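# Assemble two rails with rods and hang on hooks

## Task

Connect the two rails to each other using both rods so that every joint snaps in, then hang the finished rail on the two hooks of the stand; each joint must stay clicked while the rail hangs there.

## Robot and tools

Robot: two Franka FR3 arms, left_arm and right_arm, each carrying a Robotiq 2F-140 gripper. The left gripper's fingers are rigid. The right gripper's fingers can fold: only a grip in the outer quarter of each pad (near the fingertips) squeezes as commanded; nearer the palm a thin part may slip or be held loosely, a wide one may be squeezed too hard, and a fingertip pushed into a surface can fold quietly and spoil the next grip. Calibrated bases (scene frame): left_arm at (+0.037, +0.398, 0) m, quat_wxyz (+1.000, 0, 0, -0.005); right_arm at (+0.031, -0.396, 0) m, quat_wxyz (+1.000, 0, 0, -0.012).

Frame: everything (commands and reported poses) uses the scene frame. Origin at table-top height, halfway between the arms; +z up, +x away from the robot over the table, +y toward left_arm. Image left/right does not match arm names. Reported hand positions can be off by a few cm, more at long reach. The gripper's own +z points along the fingers, y is the opening direction. end_effector_position is the point between the closed pads; fingertips extend about 33 mm past it at gaps up to 40 mm, about 9 mm when fully open.

Row format (shared by execute_actions and move): one flat list of 20 numbers covering both arms, always all 20 even if one arm is idle. Numbers 1-10 are left_arm: x, y, z (absolute position in m, scene frame), qw, qx, qy, qz (absolute orientation, w first), then gripper position, force_limit, speed (each in [-1, 1]). Numbers 11-20 are the same ten for right_arm. To keep an idle arm still, repeat its last reported pose and its last gripper numbers each call; a 0 in a gripper slot is a real command. To hold an orientation, resend the same quaternion rather than the drifted reported one.

execute_actions(actions, cameras): actions is a list of actions; each action is a list of up to 15 rows, each row lasting one 1/30 s step, the last row repeated to fill 15 steps. A target more than 0.6 m from that gripper's current position along any of its axes gets the action refused for both arms; the whole call is refused if the first action fails that check or any action is malformed. Empty actions just returns state and images. cameras: list of names, null or ["all"] for all, [] for none.

move(target, speed, blend, blocking, cameras): straight-line paths to absolute target rows (one row or up to 15), both arms finishing together, capped at 10 s total. speed in m/s, 0.002 to 2 (default 0.25); rotation limited to twice that in rad/s and at most 2.5 rad/s; one value or one per target. blend in m rounds corners at intermediate targets (default 0). blocking=false returns after about 0.5 s while the move continues; a new move replaces a running one. Paths ignore obstacles and the other arm; faster moves lag, stray and hit harder. Gripper numbers of later targets are applied only after arriving and everything is at rest. The result adds a move: line, e.g. done, off_target, moving, held or fault; limits=paced means the pose was clipped, limits=held that steps were withheld. An arm not named is done (within 3 mm and 2 degrees).

wait(seconds 0-10): lets time pass with last commands held. stop(cameras): brakes the running move; fingers continue. zoom_image(camera, region): region [x0, y0, x1, y1] in pixels, origin top-left, at most 504x504, from cam_head_left, cam_head_right, cam_high, cam_low, cam_left_wrist or cam_right_wrist (images 672x504). set_collision_behavior(contact_force_n: 20, 40 or 85): contact force limit for both arms, not during a move. clear_fault(arm): clears a reported torque or force fault on left_arm or right_arm. read_manual(section "licences"). finished_scene(scene): ends the current scene, give its number; only call once the rail hangs correctly without help.

Gripper: position +1 fully open (140 mm), pads touch near -0.8, -1 closes until blocked. force_limit sets pad force (roughly 14 N at -1, 40 N at 0, 58 N at +1 when closing at speed -1); faster closing grips harder. speed: about 30 mm/s at -1, 140 at 0, 250 at +1. After closing check object_status: 0 moving, 1 blocked while opening, 2 blocked while closing (gripped), 3 reached target or pads met. position_measured is in counts: 3 open, 75 about 100 mm, 139 about 60 mm, 200 about 20 mm, 230 closed. To tighten, raise force_limit and nudge position (-1 to -0.98); to loosen, open and reclose slowly.

Control notes: per step the commanded orientation is clipped to within 32 degrees of the measured one; large turns may swing the elbow. Each result has a Hand target line (where the arm is actually headed) and Tool commands. Results also show joint positions, joint torques, external joint torques, flange force (gripper axes, includes held weight), and for execute_actions some per-step positions.

Faults: an arm stops if joint contact torque reaches its limit (35, 35, 32, 30, 12, 12, 12 N m from waist to wrist roll), if outside force reaches the contact force limit (40 N initially, held weight included), if a joint leaves its range or overspeeds. Use clear_fault; if a held part pins the arm, release first. Overheating (from holding loads, stretched reach, pushing at unreachable poses) brakes an arm for 30-60 s; watch for MOTOR HOT.

Avoid: dropping parts or releasing them while moving, slamming or hard pushes, large gripper loads or hard grips on parts still resting on something, any contact or gripping between the two arms (can end the scene), and anything falling off or being left off the table. Small random pushes may disturb loose objects.

Each tool is called after "Emit:" by a JSON object that holds its "method" and its "body", one argument or row to a line.

## Session

Emit:
{"method": "execute_actions", "body": {
  "actions": []
}}

Scene clock: 0.00 s.
left_arm: end_effector_position=(+0.2860, -0.0704, +0.1848) position_measured=3 object_status=3 end_effector_quat_wxyz=(-0.379, -0.490, +0.764, -0.180) | right_arm: end_effector_position=(+0.2297, -0.3688, +0.2708) position_measured=3 object_status=3 end_effector_quat_wxyz=(+0.353, +0.670, +0.614, -0.224)
Joint positions: left_arm=[-0.88 -0.047 0.186 -2.43 -1.114 2.156 0.493] | right_arm=[1.044 -0.704 0.048 -2.732 -0.496 1.337 -1.949]
Joint velocities: within noise
Joint torques (N m): no reading
External joint torques (N m): no reading
Flange force (N): no reading
Hand target: left_arm +0.2860, -0.0704, +0.1848; -0.379, -0.490, +0.764, -0.180 | right_arm +0.2297, -0.3688, +0.2708; +0.353, +0.670, +0.614, -0.224
Tool commands: left_gripper/position=+1.0 left_gripper/force_limit=+1.0 left_gripper/speed=+1.0 right_gripper/position=+1.0 right_gripper/force_limit=+1.0 right_gripper/speed=+1.0

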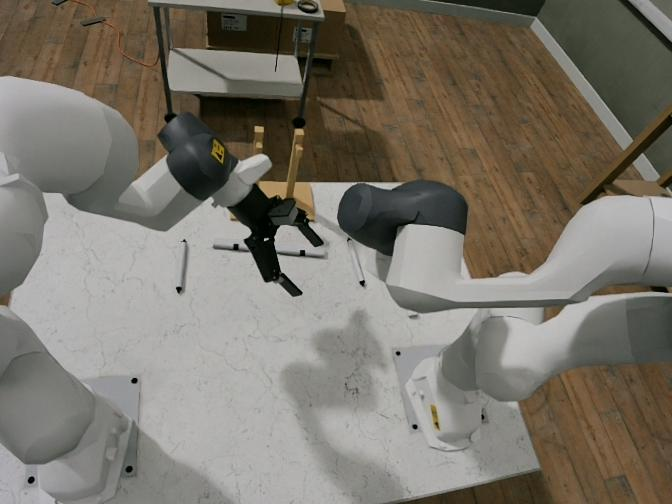

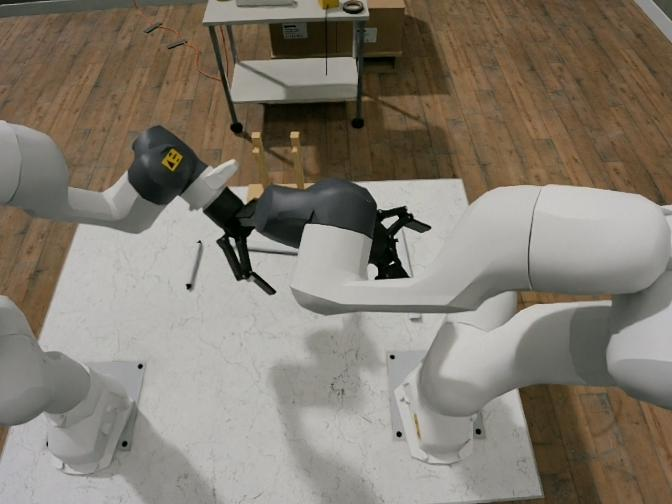

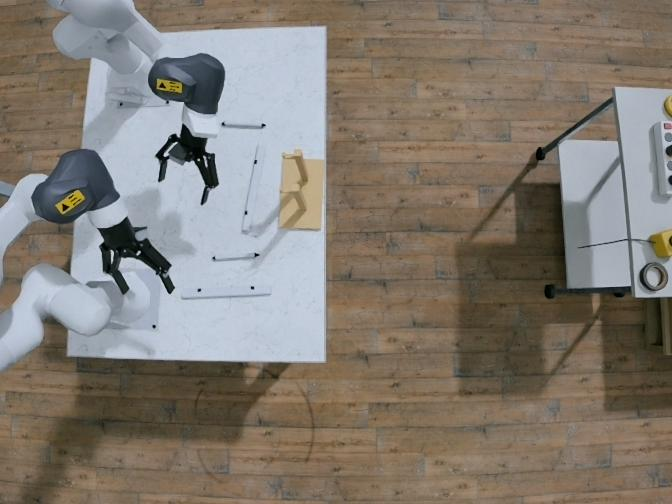

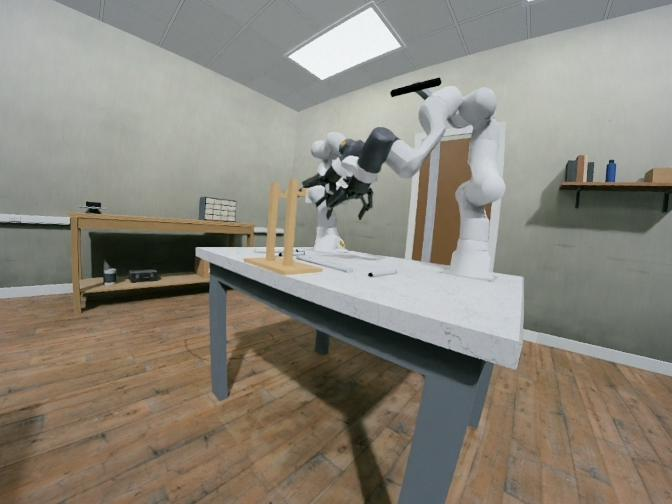

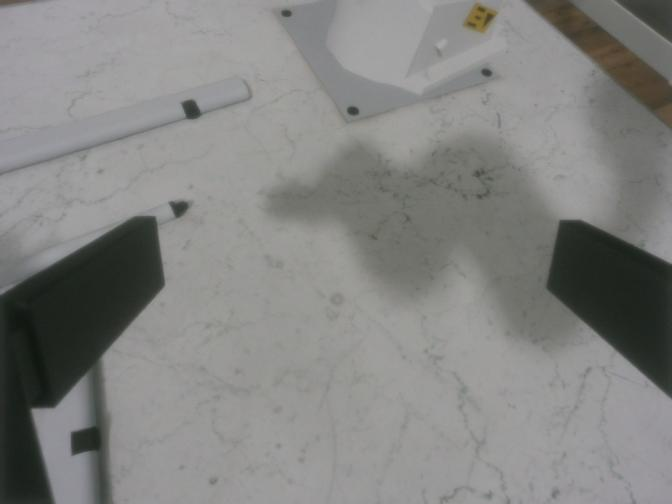

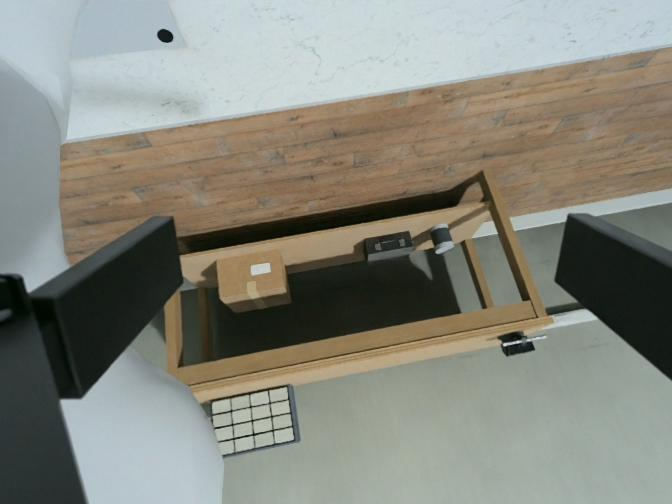

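Emit:
{"method": "zoom_image", "body": {
  "camera": "cam_high",
  "region": [150, 90, 330, 310]
}}

Emit:
{"method": "zoom_image", "body": {
  "camera": "cam_high",
  "region": [265, 135, 335, 240]
}}

Emit:
{"method": "zoom_image", "body": {
  "camera": "cam_low",
  "region": [230, 160, 430, 290]
}}

Emit:
{"method": "zoom_image", "body": {
  "camera": "cam_left_wrist",
  "region": [0, 60, 270, 300]
}}

Scaled by 2.291 from the camera's 672x504 image, which has a finer 960x720 frame.

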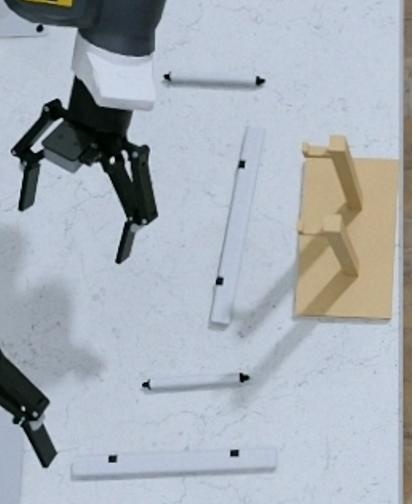

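Scaled by 4.800 from the camera's 672x504 image, which has a finer 960x720 frame.

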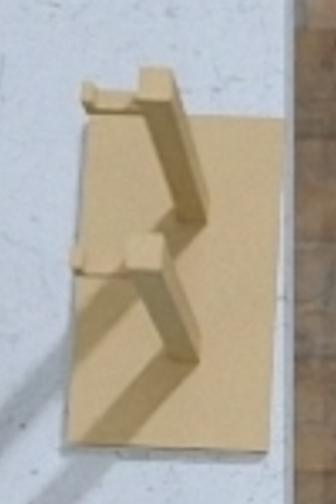

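Scaled by 2.520 from the camera's 672x504 image, which has a finer 960x720 frame.

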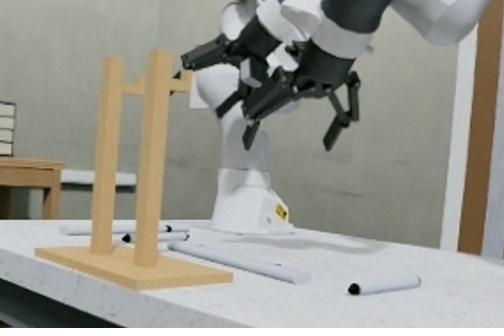

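Scaled by 1.867 from the camera's 672x504 image, which has a finer 960x720 frame.

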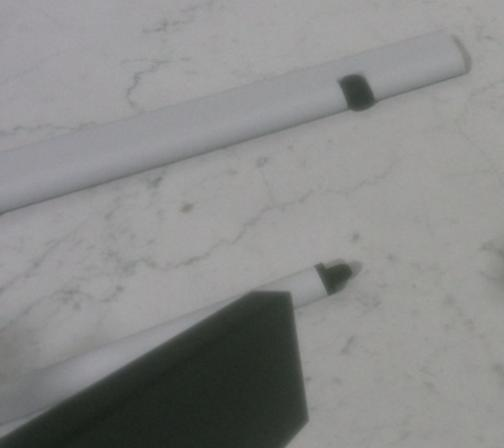

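Emit:
{"method": "move", "body": {
  "target": [
    [0.40, 0.22, 0.42, 0, 0.7071, -0.7071, 0, 1, 1, 1, 0.36, -0.34, 0.42, 0, 1, 0, 0, 1, 1, 1],
    [0.40, 0.22, 0.42, 0, 0.7071, -0.7071, 0, 1, 1, 1, 0.38, -0.32, 0.42, 0, 0.7071, -0.7071, 0, 1, 1, 1]
  ],
  "speed": 0.4,
  "blend": [0.03, 0]
}}

Scene clock: 93.40 s.
left_arm: end_effector_position=(+0.4001, +0.2196, +0.4204) position_measured=3 object_status=3 end_effector_quat_wxyz=(+0.001, +0.706, -0.708, +0.002) | right_arm: end_effector_position=(+0.3806, -0.3218, +0.4191) position_measured=3 object_status=3 end_effector_quat_wxyz=(+0.001, +0.709, -0.705, +0.000)
Joint positions: left_arm=[-0.352 -0.465 -0.07 -2.024 -0.034 1.563 -0.421] | right_arm=[-0.529 -0.722 0.488 -2.118 0.315 1.462 -0.145]
Joint velocities: left_arm=[within noise] | right_arm=[-0.001 0 0 0 0 0.001 0.006]
Joint torques (N m): left_arm=[0.37 -14.14 0.96 24.82 0.84 2.52 -0.16] | right_arm=[0.61 -3.11 -9.41 23.03 1.15 2.25 0.42]
External joint torques (N m): left_arm=[0.32 1.4 0.29 0.75 0.07 -0.11 -0.16] | right_arm=[0.63 -0.66 0.83 1.04 0.41 -0.33 0.42]
Flange force (N): left_arm=[2.3 -5.6 -3.6] | right_arm=[-3.4 -0.4 -2.8]
Hand target: left_arm +0.4000, +0.2200, +0.4200; +0.000, +0.707, -0.707, +0.000 | right_arm +0.3800, -0.3200, +0.4200; +0.000, +0.707, -0.707, +0.000
Off the commanded pose: left_arm 0.001 m, 0 deg | right_arm 0.002 m, 0 deg.
move: done

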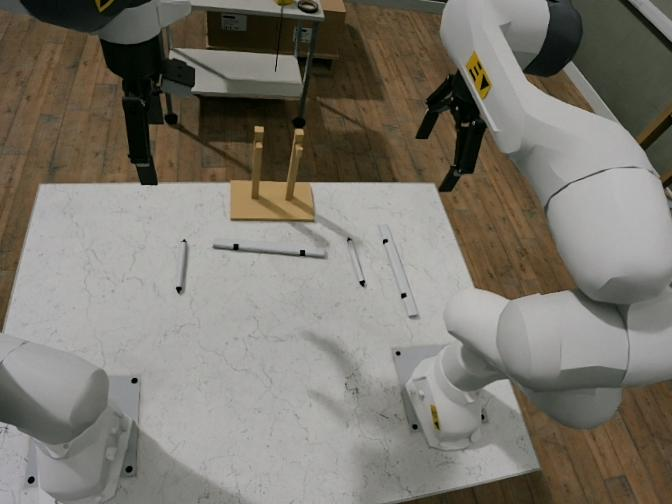

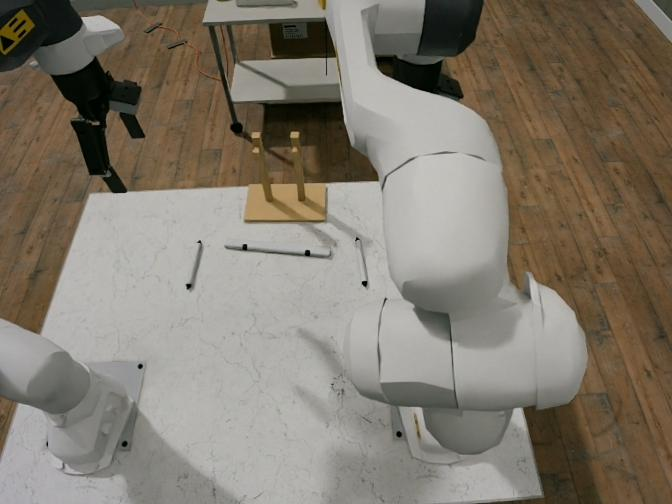

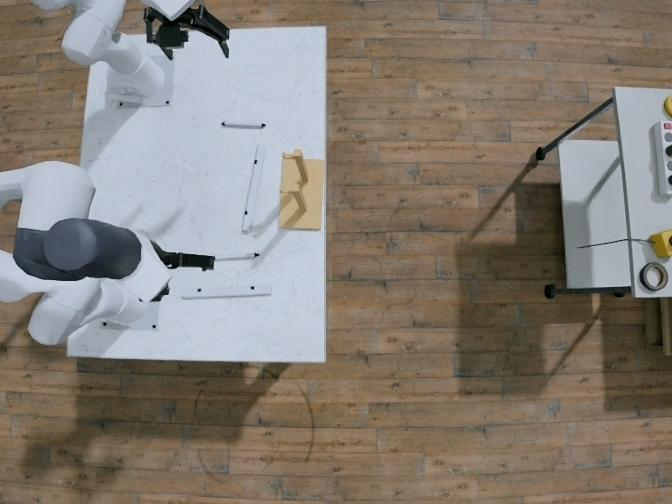

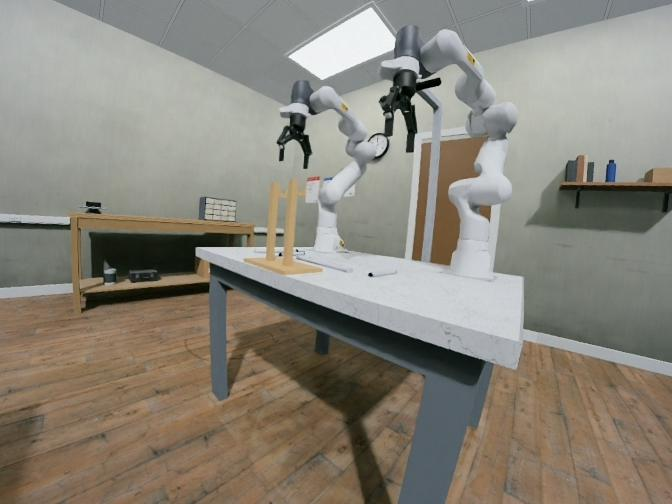

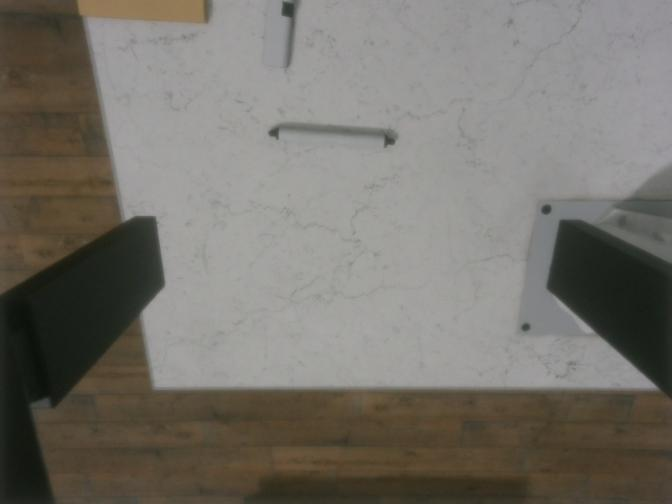

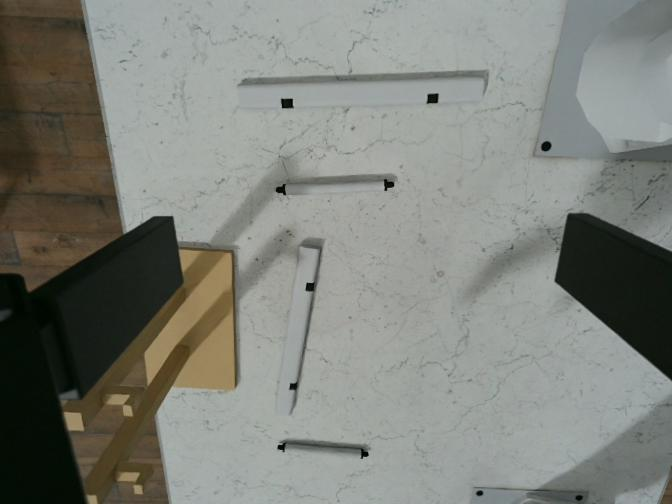

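Emit:
{"method": "zoom_image", "body": {
  "camera": "cam_right_wrist",
  "region": [220, 50, 500, 210]
}}

Emit:
{"method": "zoom_image", "body": {
  "camera": "cam_right_wrist",
  "region": [250, 220, 400, 480]
}}

Emit:
{"method": "zoom_image", "body": {
  "camera": "cam_right_wrist",
  "region": [40, 230, 260, 504]
}}

Scaled by 1.800 from the camera's 672x504 image, which has a finer 960x720 frame.

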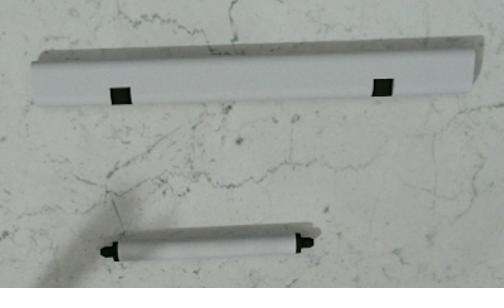

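Scaled by 1.938 from the camera's 672x504 image, which has a finer 960x720 frame.

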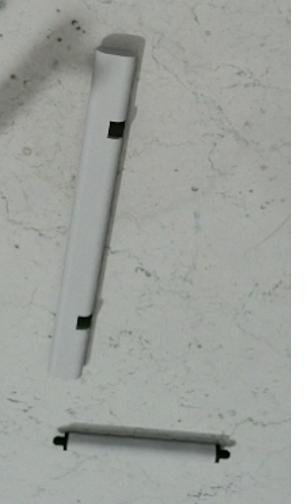

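Scaled by 1.839 from the camera's 672x504 image, which has a finer 960x720 frame.

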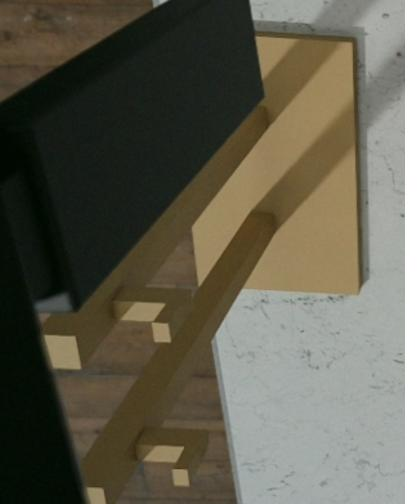

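Emit:
{"method": "move", "body": {
  "target": [0.322, -0.021, 0.114, 0.2588, 0, 0.9659, 0, 1, 1, 1, 0.411, -0.35, 0.149, 0, 0.7071, -0.7071, 0, 1, 1, 1],
  "speed": 0.3,
  "cameras": ["cam_left_wrist", "cam_right_wrist"]
}}

Scene clock: 220.77 s.
left_arm: end_effector_position=(+0.3224, -0.0199, +0.1142) position_measured=3 object_status=3 end_effector_quat_wxyz=(+0.259, +0.001, +0.966, +0.002) | right_arm: end_effector_position=(+0.4110, -0.3504, +0.1500) position_measured=3 object_status=3 end_effector_quat_wxyz=(+0.000, +0.706, -0.708, +0.001)
Joint positions: left_arm=[-0.662 -0.069 -0.481 -2.537 0.84 2.526 -0.27] | right_arm=[-0.548 -0.527 0.703 -2.674 0.416 2.212 -0.196]
Joint velocities: left_arm=[0 0 -0.001 0.001 0.002 0 -0.007] | right_arm=[within noise]
Joint torques (N m): left_arm=[0.15 -22.18 1.67 21.91 0.16 2.18 -0.19] | right_arm=[1.27 -7.55 -7.83 22.56 0.71 2.89 0.08]
External joint torques (N m): left_arm=[0.16 1.17 0.81 1.02 0.2 0.27 -0.17] | right_arm=[1.31 0.38 0.47 0.77 0.1 0.3 0.08]
Flange force (N): left_arm=[-0.9 -5.7 6.2] | right_arm=[-2.5 -1.7 0.9]
Hand target: left_arm +0.3220, -0.0210, +0.1140; +0.259, +0.000, +0.966, +0.000 | right_arm +0.4110, -0.3500, +0.1490; +0.000, +0.707, -0.707, +0.000
Off the commanded pose: left_arm 0.001 m, 0 deg | right_arm 0.001 m, 0 deg.
move: done
Images, in order (width x height): cam_left_wrist 672x504, cam_right_wrist 672x504.

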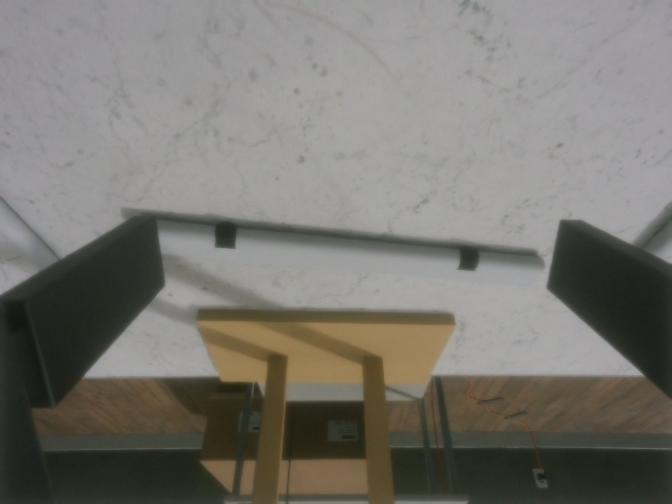

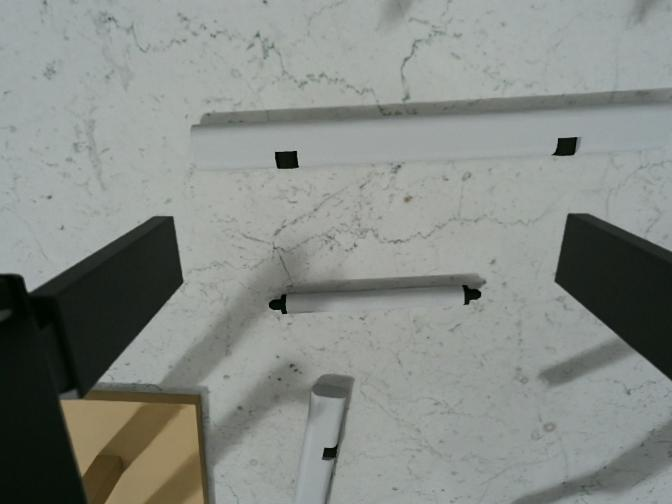

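Emit:
{"method": "zoom_image", "body": {
  "camera": "cam_left_wrist",
  "region": [110, 190, 340, 290]
}}

Emit:
{"method": "zoom_image", "body": {
  "camera": "cam_left_wrist",
  "region": [400, 220, 560, 300]
}}

Emit:
{"method": "zoom_image", "body": {
  "camera": "cam_right_wrist",
  "region": [260, 260, 500, 330]
}}

Emit:
{"method": "zoom_image", "body": {
  "camera": "cam_right_wrist",
  "region": [180, 100, 400, 200]
}}

Emit:
{"method": "zoom_image", "body": {
  "camera": "cam_right_wrist",
  "region": [270, 360, 390, 504]
}}

Scaled by 2.191 from the camera's 672x504 image, which has a finer 960x720 frame.

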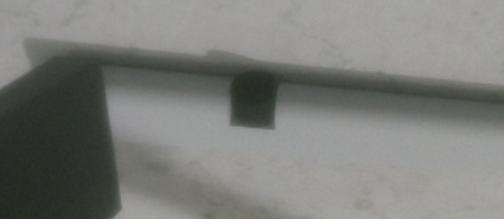

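Scaled by 3.150 from the camera's 672x504 image, which has a finer 960x720 frame.

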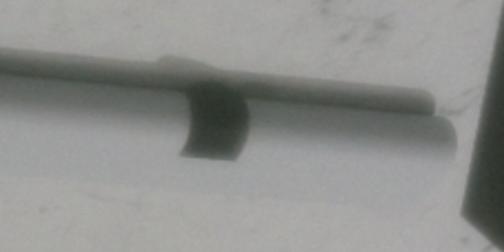

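Scaled by 2.100 from the camera's 672x504 image, which has a finer 960x720 frame.

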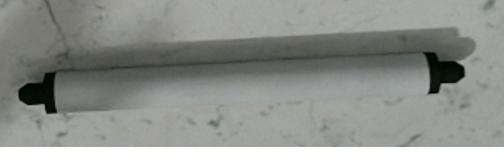

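Scaled by 2.291 from the camera's 672x504 image, which has a finer 960x720 frame.

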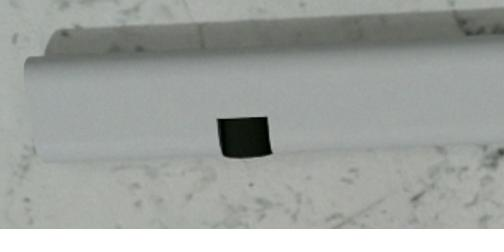

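Scaled by 3.500 from the camera's 672x504 image, which has a finer 960x720 frame.

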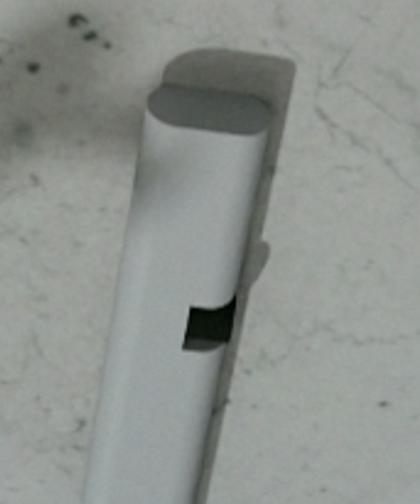

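Emit:
{"method": "move", "body": {
  "target": [
    [0.34, -0.09, 0.09, 0.3827, 0, 0.9239, 0, 1, 1, 1, 0.431, -0.2715, 0.06, 0, 0.7071, -0.7071, 0, 1, 1, 1],
    [0.372, -0.10, 0.042, 0.5, 0, 0.866, 0, 1, 1, 1, 0.431, -0.2715, 0.06, 0, 0.7071, -0.7071, 0, 1, 1, 1]
  ],
  "speed": 0.2,
  "cameras": ["cam_left_wrist", "cam_right_wrist", "cam_head_left"]
}}

Scene clock: 295.97 s.
left_arm: end_effector_position=(+0.3712, -0.1000, +0.0419) position_measured=3 object_status=3 end_effector_quat_wxyz=(+0.499, +0.002, +0.867, +0.001) | right_arm: end_effector_position=(+0.4295, -0.2719, +0.0593) position_measured=3 object_status=3 end_effector_quat_wxyz=(+0.001, +0.708, -0.706, -0.001)
Joint positions: left_arm=[-0.993 0.514 -0.377 -2.2 1.604 1.978 -1.032] | right_arm=[-0.726 -0.194 1.096 -2.652 0.309 2.537 0.076]
Joint velocities: left_arm=[0.001 0 0 0 0.001 -0.001 -0.005] | right_arm=[within noise]
Joint torques (N m): left_arm=[-0.46 -37.65 -4.21 17.74 0.87 -0.71 -0.18] | right_arm=[0.61 -8.21 -3.58 20.15 0.54 2.69 0.47]
External joint torques (N m): left_arm=[-0.45 1.43 0.98 0.79 0.17 -0.15 -0.16] | right_arm=[0.62 -0.23 0.86 1.06 0.12 0.13 0.47]
Flange force (N): left_arm=[4.4 -5.3 3.9] | right_arm=[0.0 0.0 0.0]
Hand target: left_arm +0.3720, -0.1000, +0.0420; +0.500, +0.000, +0.866, +0.000 | right_arm +0.4310, -0.2715, +0.0600; +0.000, +0.707, -0.707, +0.000
Off the commanded pose: left_arm 0.001 m, 0 deg | right_arm 0.002 m, 0 deg.
move: done
Images, in order (width x height): cam_head_left 672x504, cam_left_wrist 672x504, cam_right_wrist 672x504.

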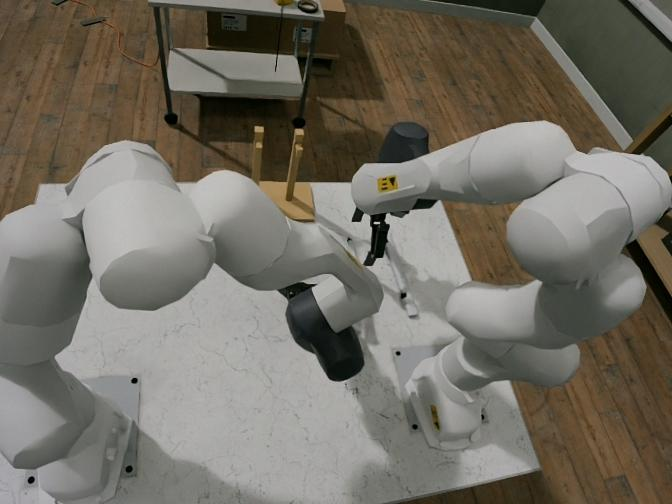

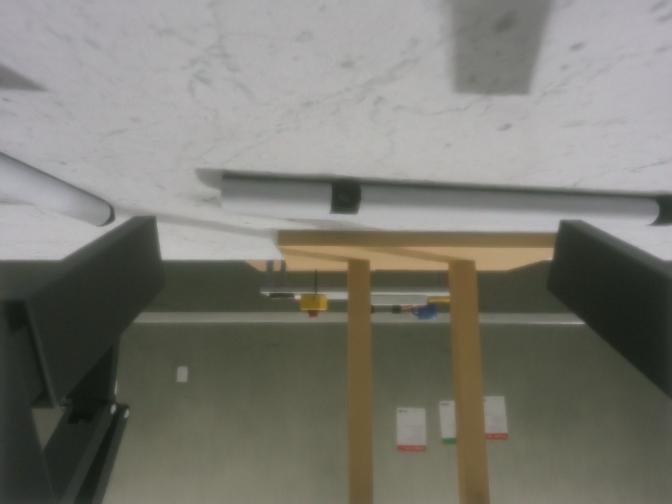

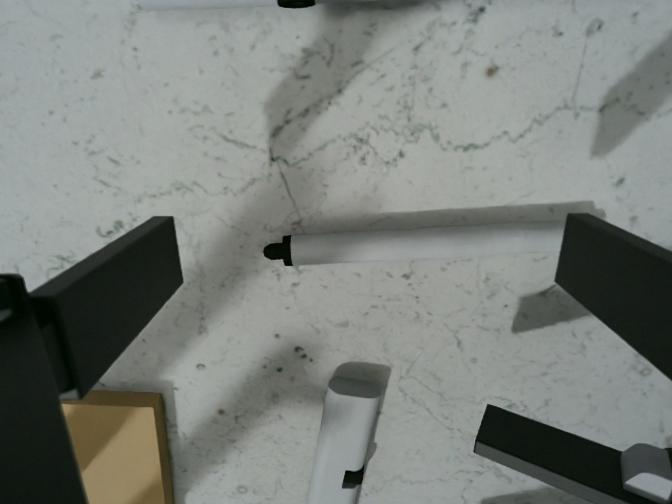

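Emit:
{"method": "zoom_image", "body": {
  "camera": "cam_left_wrist",
  "region": [290, 150, 410, 240]
}}

Emit:
{"method": "zoom_image", "body": {
  "camera": "cam_right_wrist",
  "region": [240, 210, 360, 290]
}}

Emit:
{"method": "zoom_image", "body": {
  "camera": "cam_right_wrist",
  "region": [300, 350, 410, 504]
}}

Emit:
{"method": "zoom_image", "body": {
  "camera": "cam_left_wrist",
  "region": [560, 160, 672, 250]
}}

Scaled by 4.200 from the camera's 672x504 image, which has a finer 960x720 frame.

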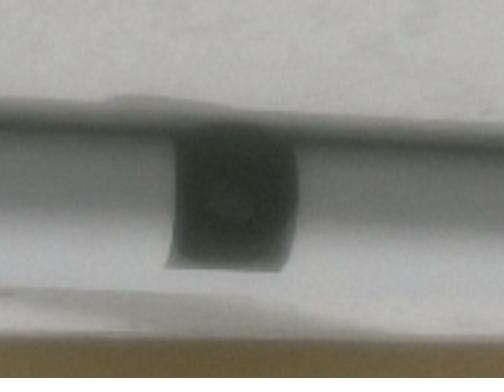

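Scaled by 4.200 from the camera's 672x504 image, which has a finer 960x720 frame.

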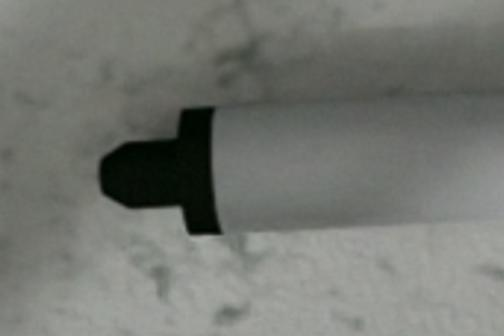

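Scaled by 3.273 from the camera's 672x504 image, which has a finer 960x720 frame.

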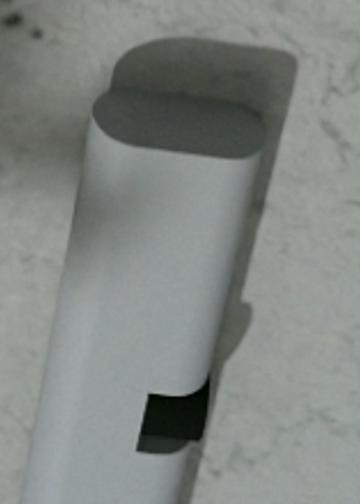

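Scaled by 4.500 from the camera's 672x504 image, which has a finer 960x720 frame.

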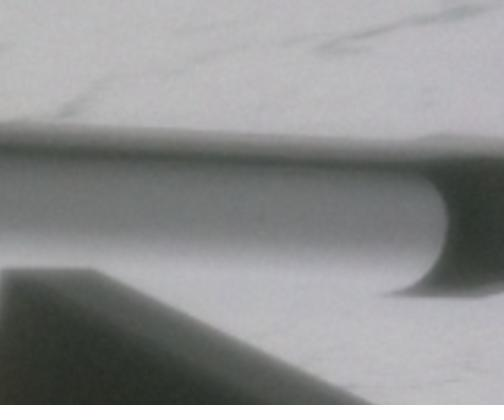

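Emit:
{"method": "move", "body": {
  "target": [
    [0.40, -0.06, 0.16, 0.2588, 0, 0.9659, 0, 0.2, 1, 1, 0.40, -0.32, 0.16, 0, 0.7071, -0.7071, 0, 0.2, 1, 1],
    [0.455, -0.034, 0.18, 0, -0.6408, 0.7677, 0, 0.2, 1, 1, 0.368, -0.3765, 0.18, 0, 0.9997, 0.0236, 0, 0.2, 1, 1]
  ],
  "speed": 0.35,
  "blend": [0.03, 0],
  "cameras": ["cam_left_wrist", "cam_right_wrist", "cam_head_left"]
}}

Scene clock: 495.53 s.
left_arm: end_effector_position=(+0.4554, -0.0342, +0.1806) position_measured=104 object_status=3 end_effector_quat_wxyz=(+0.001, -0.638, +0.770, -0.001) | right_arm: end_effector_position=(+0.3690, -0.3757, +0.1799) position_measured=104 object_status=3 end_effector_quat_wxyz=(-0.001, +1.000, +0.019, +0.001)
Joint positions: left_arm=[-0.529 0.201 -0.28 -1.921 0.067 2.116 -0.661] | right_arm=[0.178 -0.625 -0.093 -2.768 -0.062 2.145 -1.498]
Joint velocities: left_arm=[-0.001 0 0 -0.001 0 0 -0.004] | right_arm=[0.001 0.001 0.001 -0.001 0 0 -0.007]
Joint torques (N m): left_arm=[-0.08 -36.21 -0.84 25.18 0.36 2.5 -0.16] | right_arm=[1.68 -11.05 0.68 24.68 0.56 2.33 0.01]
External joint torques (N m): left_arm=[-0.16 1.51 0.73 1.04 -0.32 -0.15 -0.16] | right_arm=[1.69 -1.16 0.07 0.83 -0.17 -0.32 0.01]
Flange force (N): left_arm=[5.1 -7.2 -0.1] | right_arm=[-2.4 -2.0 -4.2]
Hand target: left_arm +0.4550, -0.0340, +0.1800; +0.000, -0.641, +0.768, +0.000 | right_arm +0.3680, -0.3765, +0.1800; +0.000, +1.000, +0.024, +0.000
Off the commanded pose: left_arm 0.001 m, 0 deg | right_arm 0.001 m, 1 deg.
move: done
Images, in order (width x height): cam_head_left 672x504, cam_left_wrist 672x504, cam_right_wrist 672x504.

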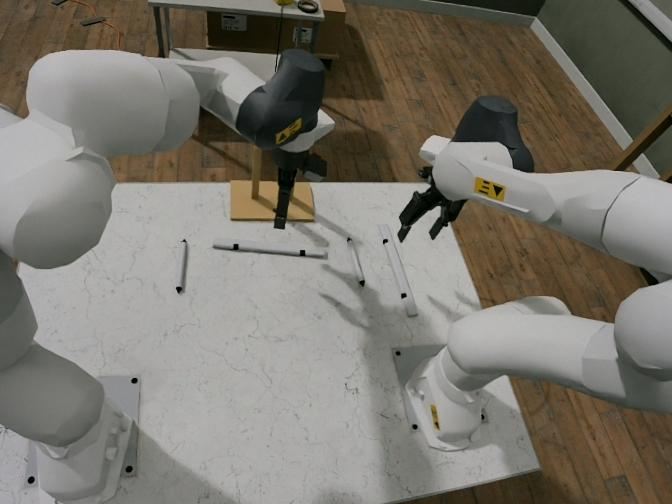

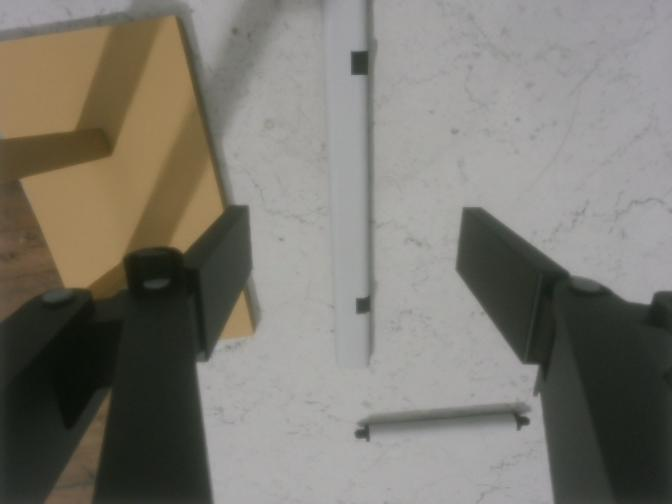

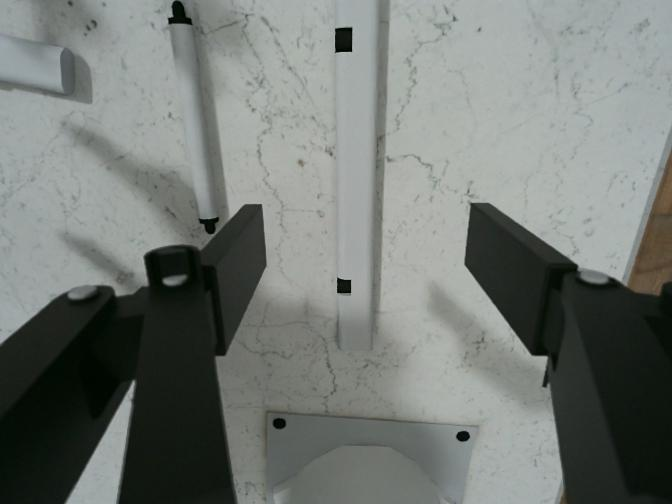

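Emit:
{"method": "move", "body": {
  "target": [0.455, -0.034, 0.06, 0, -0.6408, 0.7677, 0, -0.2, 1, -0.5, 0.368, -0.3765, 0.06, 0, 0.9997, 0.0236, 0, -0.2, 1, -0.5],
  "speed": 0.15,
  "cameras": ["cam_left_wrist", "cam_right_wrist"]
}}

Scene clock: 521.67 s.
left_arm: end_effector_position=(+0.4537, -0.0336, +0.0597) position_measured=154 object_status=3 end_effector_quat_wxyz=(-0.001, -0.639, +0.769, +0.001) | right_arm: end_effector_position=(+0.3666, -0.3765, +0.0600) position_measured=154 object_status=3 end_effector_quat_wxyz=(+0.000, +1.000, +0.021, -0.001)
Joint positions: left_arm=[-0.549 0.372 -0.254 -2.019 0.129 2.373 -0.706] | right_arm=[0.179 -0.34 -0.111 -2.913 -0.069 2.571 -1.505]
Joint velocities: left_arm=[within noise] | right_arm=[-0.001 0 0 0.002 0.001 0.005 -0.002]
Joint torques (N m): left_arm=[-0.63 -39.95 -1.45 22.73 0.72 2.95 -0.3] | right_arm=[1.57 -15 0.53 20.19 0.57 2.83 -0.09]
External joint torques (N m): left_arm=[-0.85 0.82 1.06 1.01 0.18 0.32 -0.3] | right_arm=[1.62 -0.03 0.18 1.04 0.09 0.19 -0.09]
Flange force (N): left_arm=[4.8 -4.6 2.6] | right_arm=[3.7 -2.8 0.3]
Hand target: left_arm +0.4550, -0.0340, +0.0600; +0.000, -0.641, +0.768, +0.000 | right_arm +0.3680, -0.3765, +0.0600; +0.000, +1.000, +0.024, +0.000
Off the commanded pose: left_arm 0.001 m, 0 deg | right_arm 0.001 m, 0 deg.
move: done
Images, in order (width x height): cam_left_wrist 672x504, cam_right_wrist 672x504.

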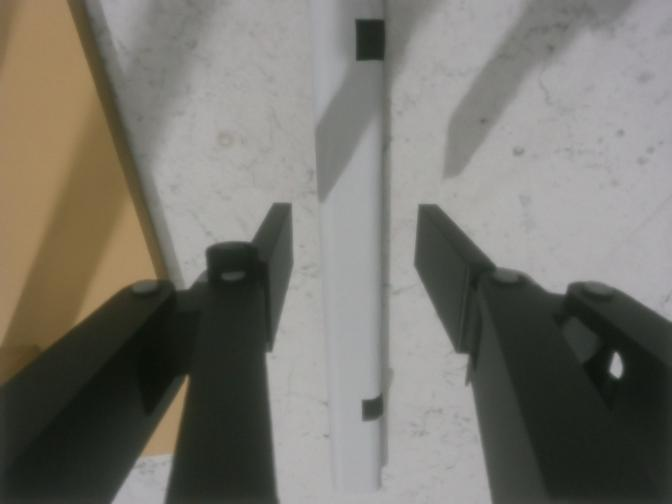

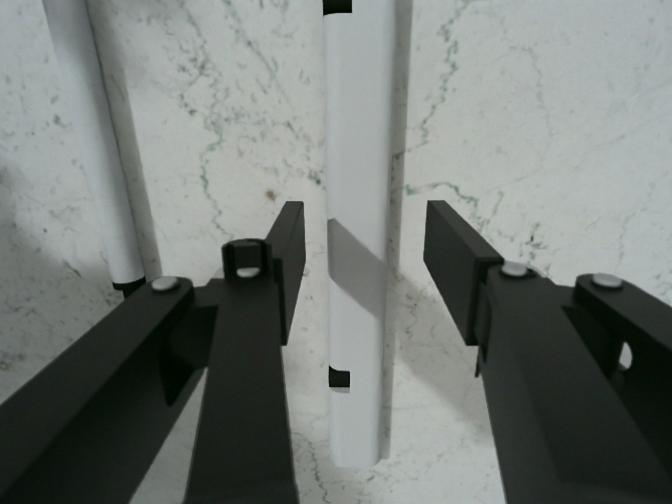

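Emit:
{"method": "move", "body": {
  "target": [0.4573, -0.0213, 0.038, 0, -0.6408, 0.7677, 0, -0.2, 1, -0.5, 0.368, -0.375, 0.040, 0, 0.9997, 0.0236, 0, -0.2, 1, -0.5],
  "speed": 0.06,
  "cameras": ["cam_left_wrist", "cam_right_wrist", "cam_low"]
}}

Scene clock: 539.63 s.
left_arm: end_effector_position=(+0.4562, -0.0221, +0.0386) position_measured=154 object_status=3 end_effector_quat_wxyz=(-0.001, -0.642, +0.766, +0.001) | right_arm: end_effector_position=(+0.3682, -0.3752, +0.0409) position_measured=154 object_status=3 end_effector_quat_wxyz=(+0.001, +1.000, +0.023, +0.000)
Joint positions: left_arm=[-0.54 0.392 -0.243 -2.053 0.139 2.428 -0.705] | right_arm=[0.187 -0.268 -0.115 -2.919 -0.069 2.651 -1.506]
Joint velocities: left_arm=[0 -0.001 -0.001 0.001 0.001 0.004 0.002] | right_arm=[within noise]
Joint torques (N m): left_arm=[0.54 -39.91 -1.95 21.65 0.69 3.03 0.24] | right_arm=[1.75 -16.46 0.6 18.65 0.67 2.94 0.06]
External joint torques (N m): left_arm=[0.67 0.91 0.9 0.58 0.17 0.39 0.23] | right_arm=[1.75 -0.18 0.26 0.79 0.26 0.31 0.06]
Flange force (N): left_arm=[0.9 -4.1 2.6] | right_arm=[2.7 -3.5 0.7]
Hand target: left_arm +0.4573, -0.0213, +0.0380; +0.000, -0.641, +0.768, +0.000 | right_arm +0.3680, -0.3750, +0.0400; +0.000, +1.000, +0.024, +0.000
Off the commanded pose: left_arm 0.001 m, 0 deg | right_arm 0.001 m, 0 deg.
move: done
Images, in order (width x height): cam_low 672x504, cam_left_wrist 672x504, cam_right_wrist 672x504.

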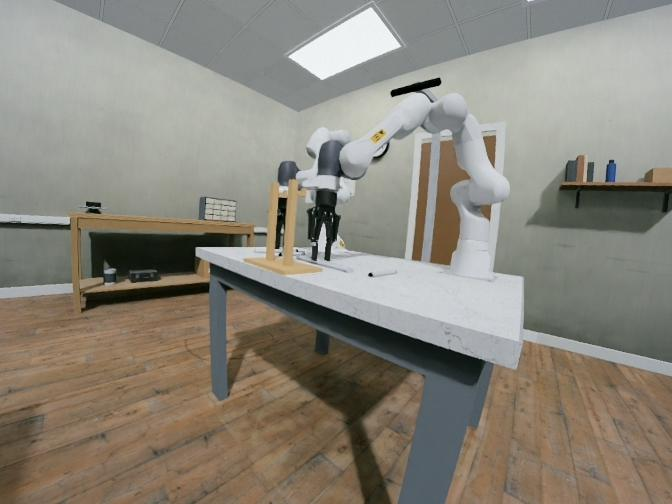

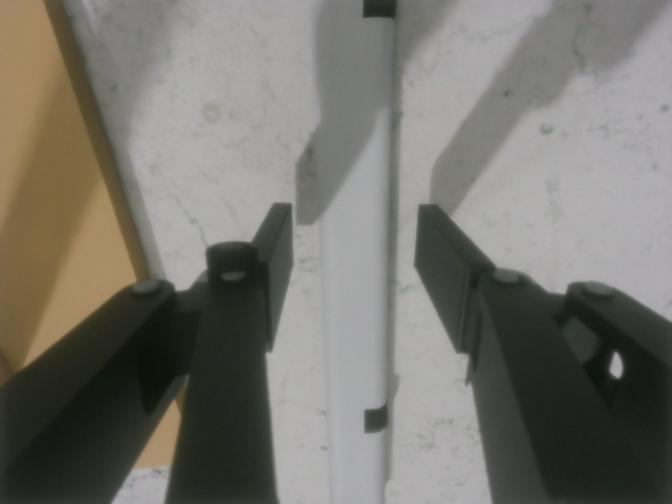

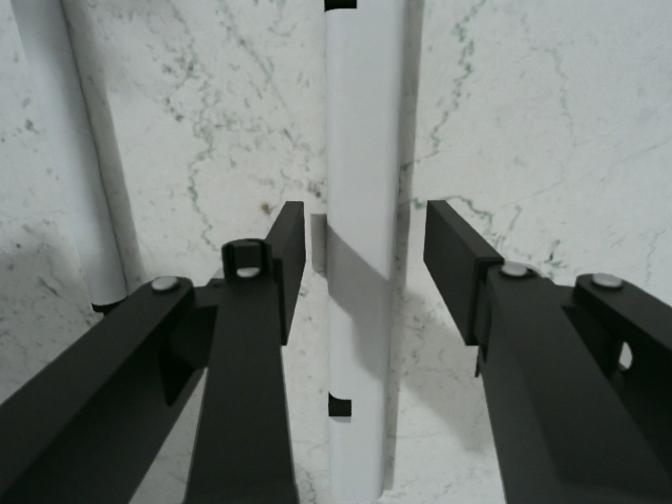

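Emit:
{"method": "move", "body": {
  "target": [0.4573, -0.0213, 0.034, 0, -0.6408, 0.7677, 0, -0.2, 1, -0.5, 0.368, -0.375, 0.036, 0, 0.9997, 0.0236, 0, -0.2, 1, -0.5],
  "speed": 0.03,
  "cameras": ["cam_left_wrist", "cam_right_wrist"]
}}

Scene clock: 544.53 s.
left_arm: end_effector_position=(+0.4563, -0.0224, +0.0350) position_measured=154 object_status=3 end_effector_quat_wxyz=(-0.001, -0.641, +0.767, +0.000) | right_arm: end_effector_position=(+0.3686, -0.3752, +0.0371) position_measured=154 object_status=3 end_effector_quat_wxyz=(+0.001, +1.000, +0.023, +0.000)
Joint positions: left_arm=[-0.54 0.399 -0.243 -2.053 0.142 2.436 -0.704] | right_arm=[0.19 -0.253 -0.118 -2.919 -0.069 2.667 -1.506]
Joint velocities: left_arm=[within noise] | right_arm=[0.001 -0.001 -0.002 -0.001 0 0.003 0.001]
Joint torques (N m): left_arm=[0.28 -39.64 -1.66 21.52 0.72 2.91 0.12] | right_arm=[1.83 -16.75 0.61 18.12 0.63 3 0.07]
External joint torques (N m): left_arm=[0.37 1.26 1.19 0.58 0.2 0.29 0.12] | right_arm=[1.86 -0.16 0.32 0.43 0.22 0.35 0.07]
Flange force (N): left_arm=[2.1 -4.8 3.4] | right_arm=[1.6 -3.8 1.1]
Hand target: left_arm +0.4573, -0.0213, +0.0340; +0.000, -0.641, +0.768, +0.000 | right_arm +0.3680, -0.3750, +0.0360; +0.000, +1.000, +0.024, +0.000
Off the commanded pose: left_arm 0.002 m, 0 deg | right_arm 0.001 m, 0 deg.
move: done
Images, in order (width x height): cam_left_wrist 672x504, cam_right_wrist 672x504.

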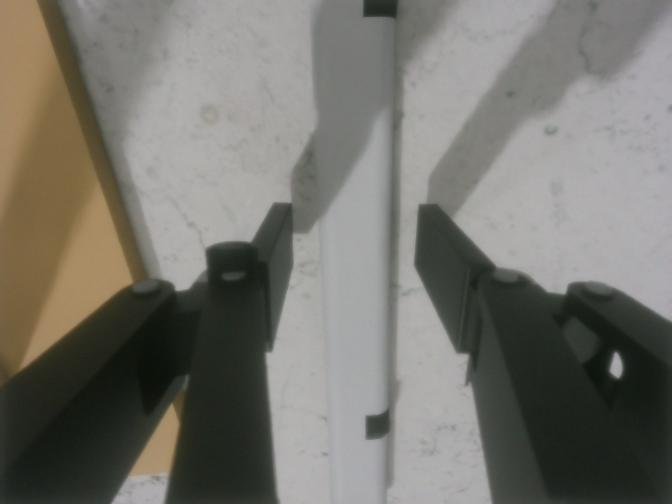

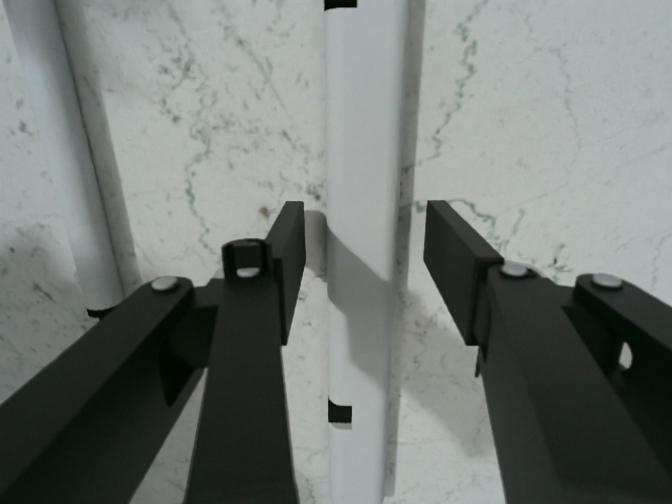

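Emit:
{"method": "move", "body": {
  "target": [0.4573, -0.0213, 0.0305, 0, -0.6408, 0.7677, 0, -0.2, 1, -0.5, 0.368, -0.375, 0.0325, 0, 0.9997, 0.0236, 0, -0.2, 1, -0.5],
  "speed": 0.02,
  "cameras": ["cam_left_wrist", "cam_right_wrist"]
}}

Scene clock: 550.50 s.
left_arm: end_effector_position=(+0.4565, -0.0222, +0.0315) position_measured=154 object_status=3 end_effector_quat_wxyz=(-0.001, -0.641, +0.768, +0.000) | right_arm: end_effector_position=(+0.3686, -0.3752, +0.0336) position_measured=154 object_status=3 end_effector_quat_wxyz=(+0.001, +1.000, +0.023, +0.000)
Joint positions: left_arm=[-0.54 0.406 -0.242 -2.053 0.145 2.443 -0.704] | right_arm=[0.192 -0.24 -0.121 -2.92 -0.069 2.681 -1.506]
Joint velocities: left_arm=[-0.001 0.001 0 -0.001 -0.001 0.003 -0.001] | right_arm=[-0.001 0 0 0 0 0.004 -0.002]
Joint torques (N m): left_arm=[0.03 -39.76 -1.6 21.42 0.69 2.91 -0.02] | right_arm=[1.44 -16.94 0.4 17.93 0.61 2.99 0.02]
External joint torques (N m): left_arm=[0.13 1.26 1.29 0.5 0.18 0.27 -0.02] | right_arm=[1.46 -0.02 0.09 0.4 0.22 0.32 0.02]
Flange force (N): left_arm=[2.4 -4.4 3.6] | right_arm=[1.9 -2.6 1.5]
Hand target: left_arm +0.4573, -0.0213, +0.0305; +0.000, -0.641, +0.768, +0.000 | right_arm +0.3680, -0.3750, +0.0325; +0.000, +1.000, +0.024, +0.000
Off the commanded pose: left_arm 0.002 m, 0 deg | right_arm 0.001 m, 0 deg.
move: done
Images, in order (width x height): cam_left_wrist 672x504, cam_right_wrist 672x504.

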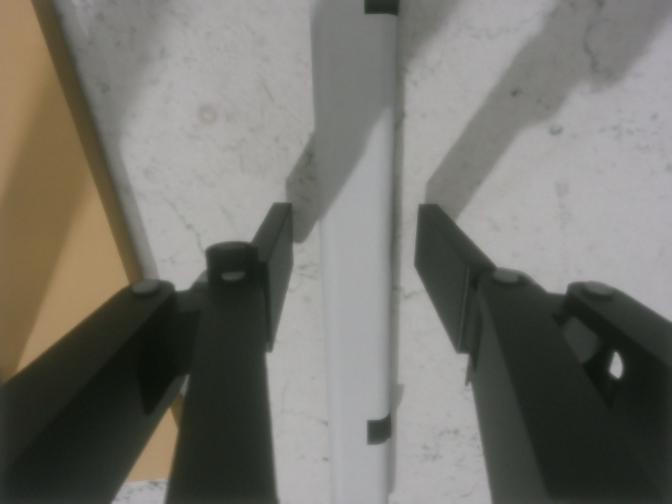

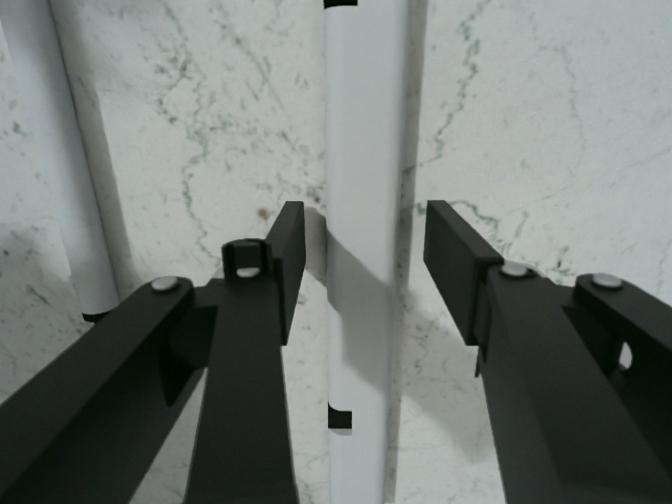

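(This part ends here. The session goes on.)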